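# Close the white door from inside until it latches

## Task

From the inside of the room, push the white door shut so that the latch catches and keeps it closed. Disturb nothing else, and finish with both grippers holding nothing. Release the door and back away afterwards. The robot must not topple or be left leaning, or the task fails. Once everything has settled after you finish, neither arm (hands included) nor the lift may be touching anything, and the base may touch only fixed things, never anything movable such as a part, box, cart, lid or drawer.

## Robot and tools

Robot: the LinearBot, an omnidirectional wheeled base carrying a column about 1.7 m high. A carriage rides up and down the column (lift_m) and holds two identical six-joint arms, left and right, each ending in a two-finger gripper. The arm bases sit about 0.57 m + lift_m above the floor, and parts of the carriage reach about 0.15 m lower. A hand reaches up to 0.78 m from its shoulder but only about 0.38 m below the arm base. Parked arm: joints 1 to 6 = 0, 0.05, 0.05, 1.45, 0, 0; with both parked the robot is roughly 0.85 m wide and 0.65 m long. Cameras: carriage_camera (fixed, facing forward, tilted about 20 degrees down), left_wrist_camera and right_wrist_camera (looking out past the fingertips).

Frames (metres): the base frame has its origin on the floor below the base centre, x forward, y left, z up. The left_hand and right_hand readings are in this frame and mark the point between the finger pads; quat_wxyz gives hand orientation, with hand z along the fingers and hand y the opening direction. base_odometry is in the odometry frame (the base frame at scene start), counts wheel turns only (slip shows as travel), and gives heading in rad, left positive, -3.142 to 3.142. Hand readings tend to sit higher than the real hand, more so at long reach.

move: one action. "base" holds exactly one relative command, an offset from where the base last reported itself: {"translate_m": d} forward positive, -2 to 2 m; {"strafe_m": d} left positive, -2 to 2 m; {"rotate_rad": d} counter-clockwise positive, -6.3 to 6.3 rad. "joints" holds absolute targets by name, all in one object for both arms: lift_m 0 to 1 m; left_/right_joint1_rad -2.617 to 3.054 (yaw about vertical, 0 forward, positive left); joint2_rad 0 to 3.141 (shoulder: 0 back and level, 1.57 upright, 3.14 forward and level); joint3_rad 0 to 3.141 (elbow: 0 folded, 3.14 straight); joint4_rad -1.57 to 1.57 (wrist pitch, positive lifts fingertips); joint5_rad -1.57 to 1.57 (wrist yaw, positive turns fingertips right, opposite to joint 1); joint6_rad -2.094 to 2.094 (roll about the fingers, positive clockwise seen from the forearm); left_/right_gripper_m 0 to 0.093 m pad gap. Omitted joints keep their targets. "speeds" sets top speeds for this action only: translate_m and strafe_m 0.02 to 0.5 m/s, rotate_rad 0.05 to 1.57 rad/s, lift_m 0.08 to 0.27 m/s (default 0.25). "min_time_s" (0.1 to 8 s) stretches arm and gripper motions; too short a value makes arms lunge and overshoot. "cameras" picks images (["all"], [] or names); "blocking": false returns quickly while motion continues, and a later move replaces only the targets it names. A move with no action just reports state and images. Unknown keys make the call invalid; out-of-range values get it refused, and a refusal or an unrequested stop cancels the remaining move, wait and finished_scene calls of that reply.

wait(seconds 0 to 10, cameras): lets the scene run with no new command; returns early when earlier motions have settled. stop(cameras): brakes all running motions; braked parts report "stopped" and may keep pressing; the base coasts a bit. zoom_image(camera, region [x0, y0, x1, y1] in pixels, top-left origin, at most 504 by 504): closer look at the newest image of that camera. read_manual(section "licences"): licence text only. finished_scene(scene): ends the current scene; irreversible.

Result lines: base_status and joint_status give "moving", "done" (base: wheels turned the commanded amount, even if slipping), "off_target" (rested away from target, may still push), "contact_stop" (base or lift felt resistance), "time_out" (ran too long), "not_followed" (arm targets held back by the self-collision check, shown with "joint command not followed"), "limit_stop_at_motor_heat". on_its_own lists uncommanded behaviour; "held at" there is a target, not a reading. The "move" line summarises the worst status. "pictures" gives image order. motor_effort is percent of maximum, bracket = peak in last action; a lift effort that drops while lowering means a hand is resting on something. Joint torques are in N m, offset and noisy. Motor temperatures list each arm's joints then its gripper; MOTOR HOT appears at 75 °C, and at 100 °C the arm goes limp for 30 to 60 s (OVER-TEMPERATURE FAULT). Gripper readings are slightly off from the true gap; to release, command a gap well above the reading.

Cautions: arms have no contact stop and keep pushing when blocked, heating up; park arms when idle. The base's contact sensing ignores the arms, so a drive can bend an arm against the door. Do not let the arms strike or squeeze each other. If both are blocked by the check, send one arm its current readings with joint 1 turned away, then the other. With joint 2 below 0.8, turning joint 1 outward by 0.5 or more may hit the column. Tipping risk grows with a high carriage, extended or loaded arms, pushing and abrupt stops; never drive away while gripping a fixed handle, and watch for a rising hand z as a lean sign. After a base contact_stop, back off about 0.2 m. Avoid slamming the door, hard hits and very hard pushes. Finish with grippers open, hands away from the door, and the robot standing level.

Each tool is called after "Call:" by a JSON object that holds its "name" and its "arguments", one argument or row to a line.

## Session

Call:
{"name": "move", "arguments": {

}}

Scene clock: 0.00 s.
Joint torques (N m): no reading
Motor temperatures (°C): left_arm=[30 33 35 29 27 30 27] | right_arm=[31 33 33 30 29 29 31]
base_odometry: x=+0.000 y=+0.000 heading=+0.000
base_status: not commanded
joint_positions: lift_m=+0.300 left_joint1_rad=-0.004 left_joint2_rad=+0.043 left_joint3_rad=+0.038 left_joint4_rad=+1.478 left_joint5_rad=-0.003 left_joint6_rad=-0.042 left_gripper_m=+0.09396 right_joint1_rad=-0.020 right_joint2_rad=+0.054 right_joint3_rad=+0.039 right_joint4_rad=+1.497 right_joint5_rad=+0.020 right_joint6_rad=+0.048 right_gripper_m=+0.09396
joint_status: not commanded
motor_effort: lift_m=+18 drive_wheels=+0
left_hand: x=+0.2411 y=+0.2976 z=+1.3111 quat_wxyz=(+0.999, -0.002, +0.049, -0.023) (m; base frame)
right_hand: x=+0.2395 y=-0.3011 z=+1.3116 quat_wxyz=(+0.999, +0.011, +0.044, +0.013) (m; base frame)
pictures: carriage_camera, left_wrist_camera, right_wrist_camera
Images, in order (width x height): carriage_camera 672x504, left_wrist_camera 672x504, right_wrist_camera 672x504.

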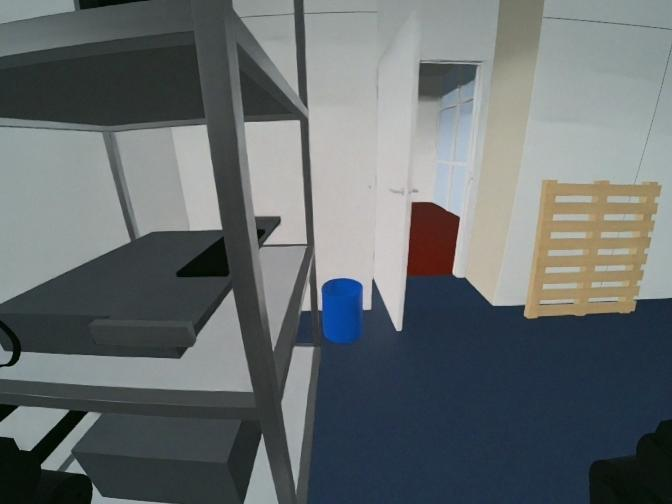

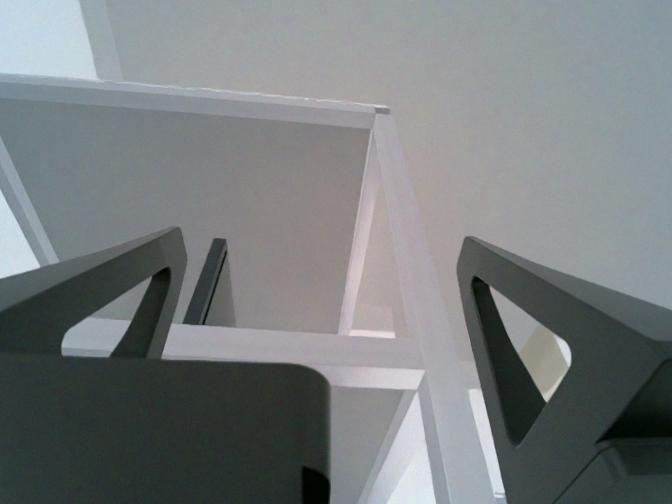

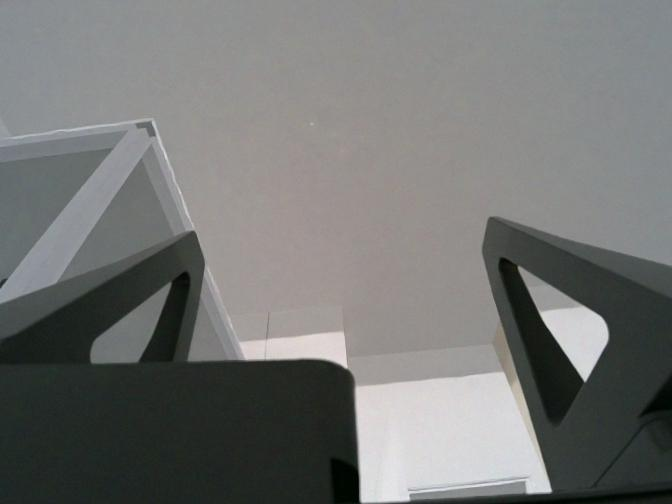

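Call:
{"name": "move", "arguments": {
  "base": {"strafe_m": -0.65}
}}

Call:
{"name": "move", "arguments": {
  "base": {"translate_m": 0.75},
  "joints": {"left_joint1_rad":0,"left_joint2_rad":2.3,"left_joint3_rad":2.2,"left_joint4_rad":0.1,"left_joint5_rad":0,"left_joint6_rad":0,"left_gripper_m":0,"right_gripper_m":0},
  "min_time_s": 3,
  "cameras": ["carriage_camera"]
}}

Scene clock: 9.13 s.
Joint torques (N m): left_arm=[-0.13 4.14 5.57 -0.17 0.11 0.07] | right_arm=[-0.14 3.92 5.79 -0.3 -0.09 -0.05]
move: done
base_odometry: x=-0.001 y=-0.650 heading=-0.001
base_status: done
joint_positions: lift_m=+0.300 left_joint1_rad=-0.003 left_joint2_rad=+0.043 left_joint3_rad=+0.038 left_joint4_rad=+1.478 left_joint5_rad=-0.003 left_joint6_rad=-0.042 left_gripper_m=+0.09396 right_joint1_rad=-0.019 right_joint2_rad=+0.054 right_joint3_rad=+0.039 right_joint4_rad=+1.497 right_joint5_rad=+0.020 right_joint6_rad=+0.048 right_gripper_m=+0.09396
joint_status: not commanded
motor_effort: lift_m=+18(18) drive_wheels=-2(20)
left_hand: x=+0.2411 y=+0.2976 z=+1.3111 quat_wxyz=(+0.999, -0.002, +0.049, -0.022) (m; base frame)
right_hand: x=+0.2395 y=-0.3011 z=+1.3116 quat_wxyz=(+0.999, +0.011, +0.044, +0.014) (m; base frame)
pictures: none

Scene clock: 12.90 s.
Joint torques (N m): left_arm=[0.13 -13.82 9.89 1.86 0.13 0.14] | right_arm=[-0.17 4.01 5.81 -0.27 -0.11 -0.05]
move: done
base_odometry: x=+0.749 y=-0.651 heading=-0.001
base_status: done
joint_positions: lift_m=+0.300 left_joint1_rad=-0.003 left_joint2_rad=+2.291 left_joint3_rad=+2.171 left_joint4_rad=+0.109 left_joint5_rad=-0.003 left_joint6_rad=-0.011 left_gripper_m=+0.00066 right_joint1_rad=-0.019 right_joint2_rad=+0.054 right_joint3_rad=+0.039 right_joint4_rad=+1.495 right_joint5_rad=+0.020 right_joint6_rad=+0.048 right_gripper_m=+0.00010
joint_status: all done
motor_effort: lift_m=+18(18) drive_wheels=-1(14)
left_hand: x=+0.9076 y=+0.2954 z=+1.2202 quat_wxyz=(+0.703, -0.004, +0.711, -0.004) (m; base frame)
right_hand: x=+0.2401 y=-0.3011 z=+1.3116 quat_wxyz=(+0.999, +0.011, +0.046, +0.014) (m; base frame)
pictures: carriage_camera
Images, in order (width x height): carriage_camera 672x504.

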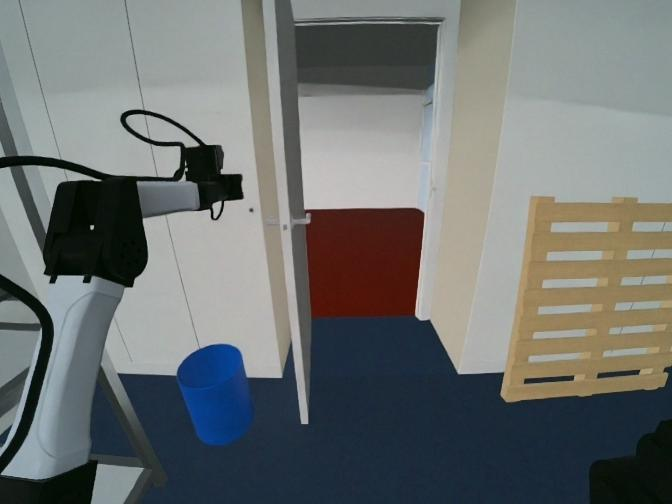

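Call:
{"name": "move", "arguments": {
  "base": {"translate_m": 0.34},
  "speeds": {"translate_m": 0.25}
}}

Call:
{"name": "move", "arguments": {
  "base": {"strafe_m": -0.41},
  "speeds": {"strafe_m": 0.15},
  "cameras": ["carriage_camera"]
}}

Call:
{"name": "move", "arguments": {
  "base": {"translate_m": 0.3},
  "speeds": {"translate_m": 0.15}
}}

Call:
{"name": "move", "arguments": {
  "base": {"strafe_m": -0.32},
  "speeds": {"strafe_m": 0.15},
  "cameras": ["carriage_camera"]
}}

Call:
{"name": "move", "arguments": {
  "base": {"translate_m": -0.3}
}}

Call:
{"name": "move", "arguments": {
  "base": {"strafe_m": 0.47},
  "joints": {"left_joint1_rad":0,"left_joint2_rad":0.05,"left_joint3_rad":0.05,"left_joint4_rad":1.45,"right_joint1_rad":0,"right_joint2_rad":2.3,"right_joint3_rad":2.2,"right_joint4_rad":0.1,"right_joint5_rad":0,"right_joint6_rad":0},
  "min_time_s": 2.5,
  "cameras": ["carriage_camera"]
}}

Scene clock: 31.43 s.
Joint torques (N m): left_arm=[0.17 -13.96 9.73 1.91 0.13 0.2] | right_arm=[-0.16 3.93 5.82 -0.27 -0.1 -0.05]
Motor temperatures (°C): left_arm=[30 39 43 35 27 30 27] | right_arm=[31 33 35 30 29 29 31]
move: done
base_odometry: x=+1.089 y=-0.652 heading=-0.001
base_status: done
joint_positions: lift_m=+0.300 left_joint1_rad=-0.003 left_joint2_rad=+2.291 left_joint3_rad=+2.172 left_joint4_rad=+0.104 left_joint5_rad=-0.003 left_joint6_rad=-0.011 left_gripper_m=+0.00066 right_joint1_rad=-0.019 right_joint2_rad=+0.054 right_joint3_rad=+0.039 right_joint4_rad=+1.495 right_joint5_rad=+0.020 right_joint6_rad=+0.048 right_gripper_m=+0.00010
joint_status: not commanded
motor_effort: lift_m=+18(18) drive_wheels=-2(14)
left_hand: x=+0.9075 y=+0.2954 z=+1.2199 quat_wxyz=(+0.702, -0.004, +0.712, -0.004) (m; base frame)
right_hand: x=+0.2400 y=-0.3011 z=+1.3116 quat_wxyz=(+0.999, +0.011, +0.045, +0.014) (m; base frame)
pictures: none

Scene clock: 35.07 s.
Joint torques (N m): left_arm=[-0.25 -13.93 9.63 1.91 0.25 0.09] | right_arm=[-0.08 3.93 5.78 -0.28 -0.1 -0.05]
move: done
base_odometry: x=+1.089 y=-1.062 heading=-0.001
base_status: done
joint_positions: lift_m=+0.300 left_joint1_rad=+0.000 left_joint2_rad=+2.291 left_joint3_rad=+2.172 left_joint4_rad=+0.104 left_joint5_rad=-0.013 left_joint6_rad=-0.004 left_gripper_m=+0.00065 right_joint1_rad=-0.019 right_joint2_rad=+0.054 right_joint3_rad=+0.039 right_joint4_rad=+1.495 right_joint5_rad=+0.020 right_joint6_rad=+0.048 right_gripper_m=+0.00010
joint_status: not commanded
motor_effort: lift_m=+18(18) drive_wheels=+1(13)
left_hand: x=+0.9075 y=+0.2995 z=+1.2198 quat_wxyz=(+0.702, -0.006, +0.712, +0.003) (m; base frame)
right_hand: x=+0.2400 y=-0.3011 z=+1.3116 quat_wxyz=(+0.999, +0.011, +0.045, +0.014) (m; base frame)
pictures: carriage_camera
Images, in order (width x height): carriage_camera 672x504.

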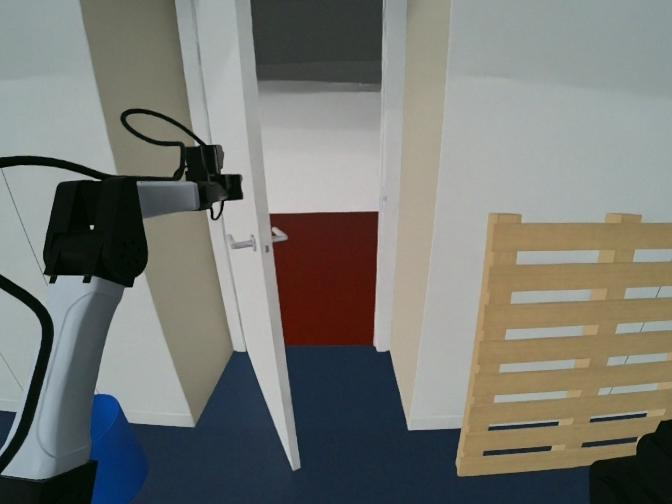

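Scene clock: 38.07 s.
Joint torques (N m): left_arm=[-0.58 -13.78 9.72 1.96 0.29 0.08] | right_arm=[-0.12 3.95 5.82 -0.25 -0.1 -0.06]
move: done
base_odometry: x=+1.389 y=-1.062 heading=-0.002
base_status: done
joint_positions: lift_m=+0.300 left_joint1_rad=+0.007 left_joint2_rad=+2.291 left_joint3_rad=+2.173 left_joint4_rad=+0.103 left_joint5_rad=-0.015 left_joint6_rad=-0.004 left_gripper_m=+0.00065 right_joint1_rad=-0.019 right_joint2_rad=+0.054 right_joint3_rad=+0.039 right_joint4_rad=+1.495 right_joint5_rad=+0.020 right_joint6_rad=+0.048 right_gripper_m=+0.00010
joint_status: not commanded
motor_effort: lift_m=+18(18) drive_wheels=+4(12)
left_hand: x=+0.9075 y=+0.3043 z=+1.2199 quat_wxyz=(+0.702, -0.009, +0.712, +0.006) (m; base frame)
right_hand: x=+0.2400 y=-0.3011 z=+1.3116 quat_wxyz=(+0.999, +0.011, +0.045, +0.014) (m; base frame)
pictures: none

Scene clock: 41.10 s.
Joint torques (N m): left_arm=[-0.42 -13.83 9.59 1.95 0.28 0.09] | right_arm=[-0.23 3.97 5.78 -0.29 -0.09 -0.05]
move: done
base_odometry: x=+1.389 y=-1.382 heading=-0.002
base_status: done
joint_positions: lift_m=+0.300 left_joint1_rad=+0.002 left_joint2_rad=+2.291 left_joint3_rad=+2.173 left_joint4_rad=+0.103 left_joint5_rad=-0.014 left_joint6_rad=-0.004 left_gripper_m=+0.00065 right_joint1_rad=-0.019 right_joint2_rad=+0.054 right_joint3_rad=+0.039 right_joint4_rad=+1.495 right_joint5_rad=+0.020 right_joint6_rad=+0.048 right_gripper_m=+0.00010
joint_status: not commanded
motor_effort: lift_m=+18(18) drive_wheels=-1(14)
left_hand: x=+0.9075 y=+0.3011 z=+1.2199 quat_wxyz=(+0.702, -0.007, +0.712, +0.004) (m; base frame)
right_hand: x=+0.2400 y=-0.3011 z=+1.3116 quat_wxyz=(+0.999, +0.011, +0.045, +0.014) (m; base frame)
pictures: carriage_camera
Images, in order (width x height): carriage_camera 672x504.

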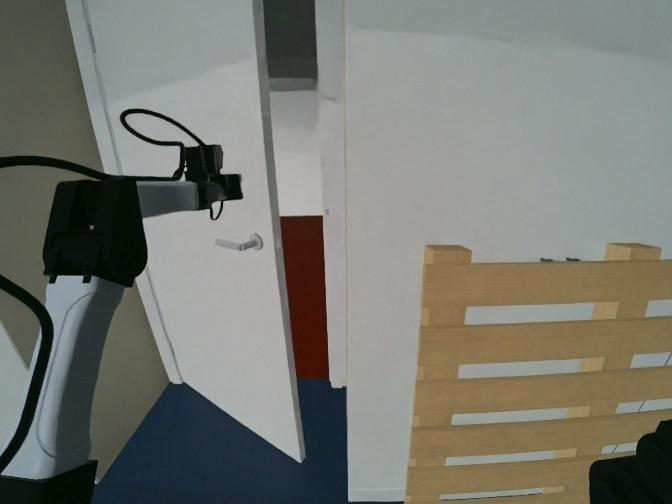

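Scene clock: 43.57 s.
Joint torques (N m): left_arm=[-0.27 -13.85 9.47 1.99 0.28 0.08] | right_arm=[-0.16 3.97 5.79 -0.28 -0.09 -0.06]
move: done
base_odometry: x=+1.089 y=-1.382 heading=-0.001
base_status: done
joint_positions: lift_m=+0.300 left_joint1_rad=+0.002 left_joint2_rad=+2.291 left_joint3_rad=+2.175 left_joint4_rad=+0.102 left_joint5_rad=-0.014 left_joint6_rad=-0.004 left_gripper_m=+0.00065 right_joint1_rad=-0.019 right_joint2_rad=+0.054 right_joint3_rad=+0.039 right_joint4_rad=+1.496 right_joint5_rad=+0.020 right_joint6_rad=+0.048 right_gripper_m=+0.00010
joint_status: not commanded
motor_effort: lift_m=+18(18) drive_wheels=+0(10)
left_hand: x=+0.9076 y=+0.3011 z=+1.2201 quat_wxyz=(+0.702, -0.007, +0.712, +0.004) (m; base frame)
right_hand: x=+0.2398 y=-0.3011 z=+1.3116 quat_wxyz=(+0.999, +0.011, +0.045, +0.014) (m; base frame)
pictures: none

Scene clock: 46.60 s.
Joint torques (N m): left_arm=[-0.13 3.08 4.53 0.06 0.19 0.1] | right_arm=[0.38 -12.92 10.63 2.17 -0.18 -0.15]
move: done
base_odometry: x=+1.089 y=-0.912 heading=-0.001
base_status: done
joint_positions: lift_m=+0.300 left_joint1_rad=-0.001 left_joint2_rad=+0.057 left_joint3_rad=+0.058 left_joint4_rad=+1.434 left_joint5_rad=-0.009 left_joint6_rad=-0.004 left_gripper_m=+0.00065 right_joint1_rad=-0.006 right_joint2_rad=+2.288 right_joint3_rad=+2.172 right_joint4_rad=+0.109 right_joint5_rad=+0.011 right_joint6_rad=+0.008 right_gripper_m=+0.00010
joint_status: all done
motor_effort: lift_m=+18(18) drive_wheels=-1(14)
left_hand: x=+0.2503 y=+0.2988 z=+1.3151 quat_wxyz=(+0.998, -0.005, +0.068, -0.002) (m; base frame)
right_hand: x=+0.9070 y=-0.3030 z=+1.2224 quat_wxyz=(+0.705, +0.009, +0.710, -0.003) (m; base frame)
pictures: carriage_camera
Images, in order (width x height): carriage_camera 672x504.

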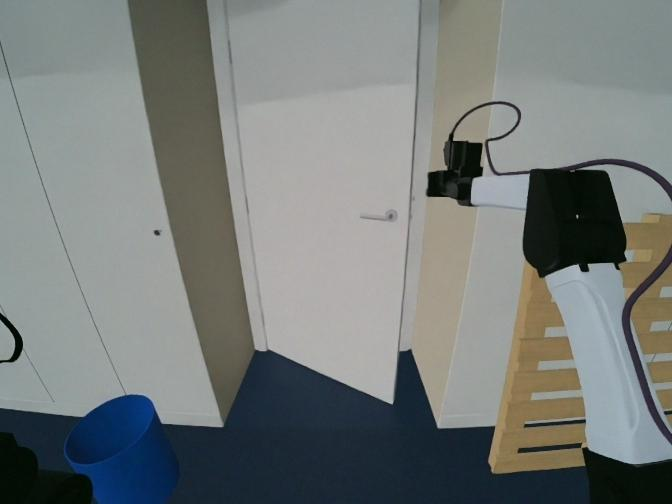

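Call:
{"name": "move", "arguments": {
  "base": {"translate_m": 0.72},
  "speeds": {"translate_m": 0.15},
  "cameras": ["carriage_camera"]
}}

Call:
{"name": "move", "arguments": {
  "base": {"translate_m": -0.3},
  "speeds": {"translate_m": 0.2},
  "cameras": ["carriage_camera"]
}}

Call:
{"name": "zoom_image", "arguments": {
  "camera": "carriage_camera",
  "region": [380, 200, 520, 460]
}}

Scene clock: 56.70 s.
Joint torques (N m): left_arm=[-0.14 3.36 4.86 -0.06 0.19 0.12] | right_arm=[-0.09 -2.91 10.13 5.36 -0.1 -0.14]
Motor temperatures (°C): left_arm=[30 40 42 33 28 30 28] | right_arm=[31 39 37 34 29 29 31]
move: done
base_odometry: x=+1.809 y=-0.913 heading=-0.001
base_status: done
joint_positions: lift_m=+0.300 left_joint1_rad=-0.001 left_joint2_rad=+0.055 left_joint3_rad=+0.054 left_joint4_rad=+1.445 left_joint5_rad=-0.008 left_joint6_rad=-0.004 left_gripper_m=+0.00065 right_joint1_rad=+0.000 right_joint2_rad=+2.183 right_joint3_rad=+2.175 right_joint4_rad=-0.179 right_joint5_rad=+0.002 right_joint6_rad=+0.007 right_gripper_m=+0.00010
joint_status: not commanded
motor_effort: lift_m=+18(19) drive_wheels=+10(14)
left_hand: x=+0.2478 y=+0.2985 z=+1.3145 quat_wxyz=(+0.998, -0.004, +0.063, -0.003) (m; base frame)
right_hand: x=+0.8761 y=-0.2974 z=+1.2218 quat_wxyz=(+0.638, +0.003, +0.770, +0.002) (m; base frame)
pictures: carriage_camera
Images, in order (width x height): carriage_camera 672x504.

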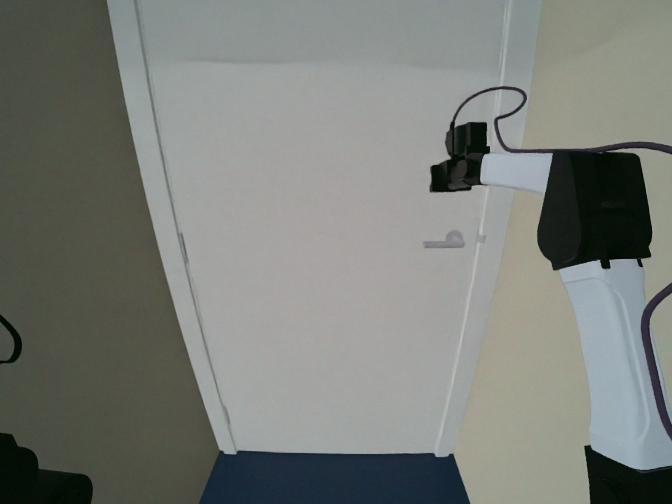

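Scene clock: 59.40 s.
Joint torques (N m): left_arm=[-0.05 3.4 4.85 -0.05 0.22 0.08] | right_arm=[-0.2 -14.01 9.91 2.35 -0.1 -0.11]
move: done
base_odometry: x=+1.509 y=-0.912 heading=-0.001
base_status: done
joint_positions: lift_m=+0.300 left_joint1_rad=-0.001 left_joint2_rad=+0.055 left_joint3_rad=+0.054 left_joint4_rad=+1.445 left_joint5_rad=-0.008 left_joint6_rad=-0.004 left_gripper_m=+0.00065 right_joint1_rad=+0.000 right_joint2_rad=+2.299 right_joint3_rad=+2.178 right_joint4_rad=+0.093 right_joint5_rad=+0.002 right_joint6_rad=+0.007 right_gripper_m=+0.00010
joint_status: not commanded
motor_effort: lift_m=+19(19) drive_wheels=+0(10)
left_hand: x=+0.2478 y=+0.2985 z=+1.3145 quat_wxyz=(+0.998, -0.004, +0.063, -0.003) (m; base frame)
right_hand: x=+0.9091 y=-0.2973 z=+1.2142 quat_wxyz=(+0.697, +0.003, +0.717, +0.002) (m; base frame)
pictures: carriage_camera
Images, in order (width x height): carriage_camera 672x504.

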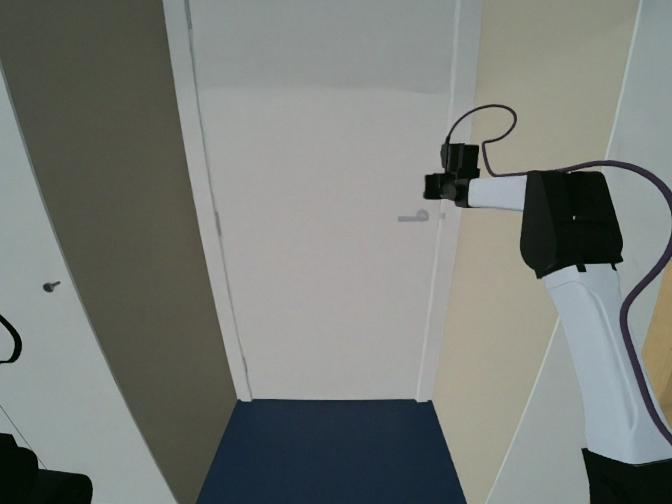

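Scaled by 1.938 from the camera's 672x504 image, which has a finer 960x720 frame.

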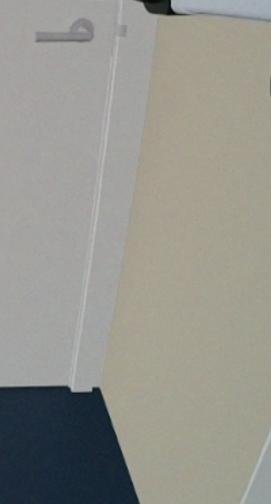

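Call:
{"name": "move", "arguments": {
  "base": {"translate_m": 0.335},
  "speeds": {"translate_m": 0.2},
  "cameras": ["carriage_camera"]
}}

Call:
{"name": "move", "arguments": {
  "base": {"translate_m": -0.335},
  "speeds": {"translate_m": 0.2},
  "cameras": ["carriage_camera"]
}}

Call:
{"name": "zoom_image", "arguments": {
  "camera": "carriage_camera",
  "region": [380, 200, 520, 460]
}}

Scene clock: 73.10 s.
Joint torques (N m): left_arm=[-0.08 3.18 4.98 -0.07 0.15 0.1] | right_arm=[-0.17 3.74 9.39 7.72 -0.11 -0.12]
Motor temperatures (°C): left_arm=[30 38 41 32 28 30 28] | right_arm=[30 44 38 38 29 29 31]
move: done
base_odometry: x=+1.844 y=-0.912 heading=-0.002
base_status: done
joint_positions: lift_m=+0.300 left_joint1_rad=-0.001 left_joint2_rad=+0.055 left_joint3_rad=+0.053 left_joint4_rad=+1.448 left_joint5_rad=-0.006 left_joint6_rad=-0.004 left_gripper_m=+0.00065 right_joint1_rad=+0.000 right_joint2_rad=+2.117 right_joint3_rad=+2.181 right_joint4_rad=-0.407 right_joint5_rad=+0.004 right_joint6_rad=+0.007 right_gripper_m=+0.00010
joint_status: not commanded
motor_effort: lift_m=+19(20) drive_wheels=+15(21)
left_hand: x=+0.2477 y=+0.2982 z=+1.3140 quat_wxyz=(+0.998, -0.003, +0.063, -0.003) (m; base frame)
right_hand: x=+0.8464 y=-0.2978 z=+1.2121 quat_wxyz=(+0.576, +0.004, +0.817, +0.000) (m; base frame)
pictures: carriage_camera
Images, in order (width x height): carriage_camera 672x504.

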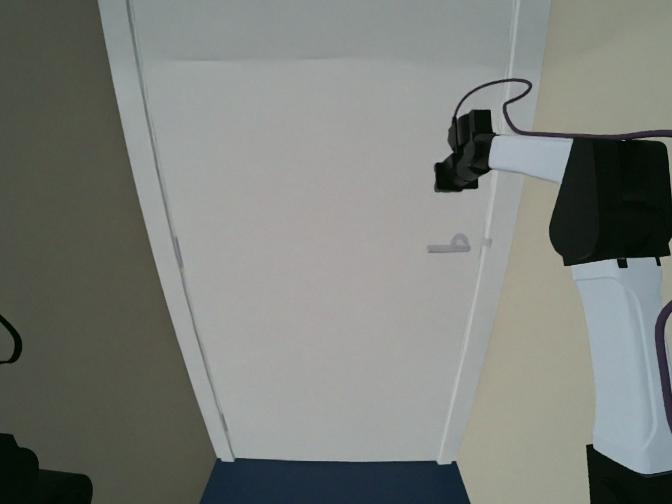

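Scene clock: 75.97 s.
Joint torques (N m): left_arm=[-0.1 3.3 4.94 -0.15 0.18 0.12] | right_arm=[-0.16 -14.32 9.69 2.34 -0.12 -0.13]
move: done
base_odometry: x=+1.509 y=-0.911 heading=-0.002
base_status: done
joint_positions: lift_m=+0.300 left_joint1_rad=-0.001 left_joint2_rad=+0.055 left_joint3_rad=+0.053 left_joint4_rad=+1.448 left_joint5_rad=-0.006 left_joint6_rad=-0.004 left_gripper_m=+0.00065 right_joint1_rad=+0.000 right_joint2_rad=+2.304 right_joint3_rad=+2.181 right_joint4_rad=+0.092 right_joint5_rad=+0.005 right_joint6_rad=+0.007 right_gripper_m=+0.00010
joint_status: not commanded
motor_effort: lift_m=+18(19) drive_wheels=+0(13)
left_hand: x=+0.2477 y=+0.2982 z=+1.3140 quat_wxyz=(+0.998, -0.003, +0.063, -0.003) (m; base frame)
right_hand: x=+0.9102 y=-0.2978 z=+1.2122 quat_wxyz=(+0.696, +0.004, +0.718, +0.001) (m; base frame)
pictures: carriage_camera
Images, in order (width x height): carriage_camera 672x504.

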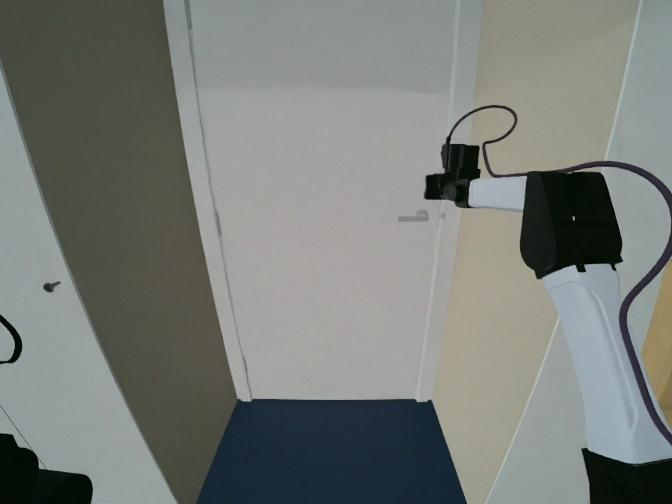

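Scaled by 1.938 from the camera's 672x504 image, which has a finer 960x720 frame.

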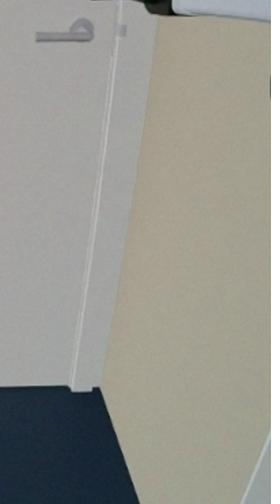

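Call:
{"name": "finished_scene", "arguments": {
  "scene": 2
}}

The scene is finished: the task was done.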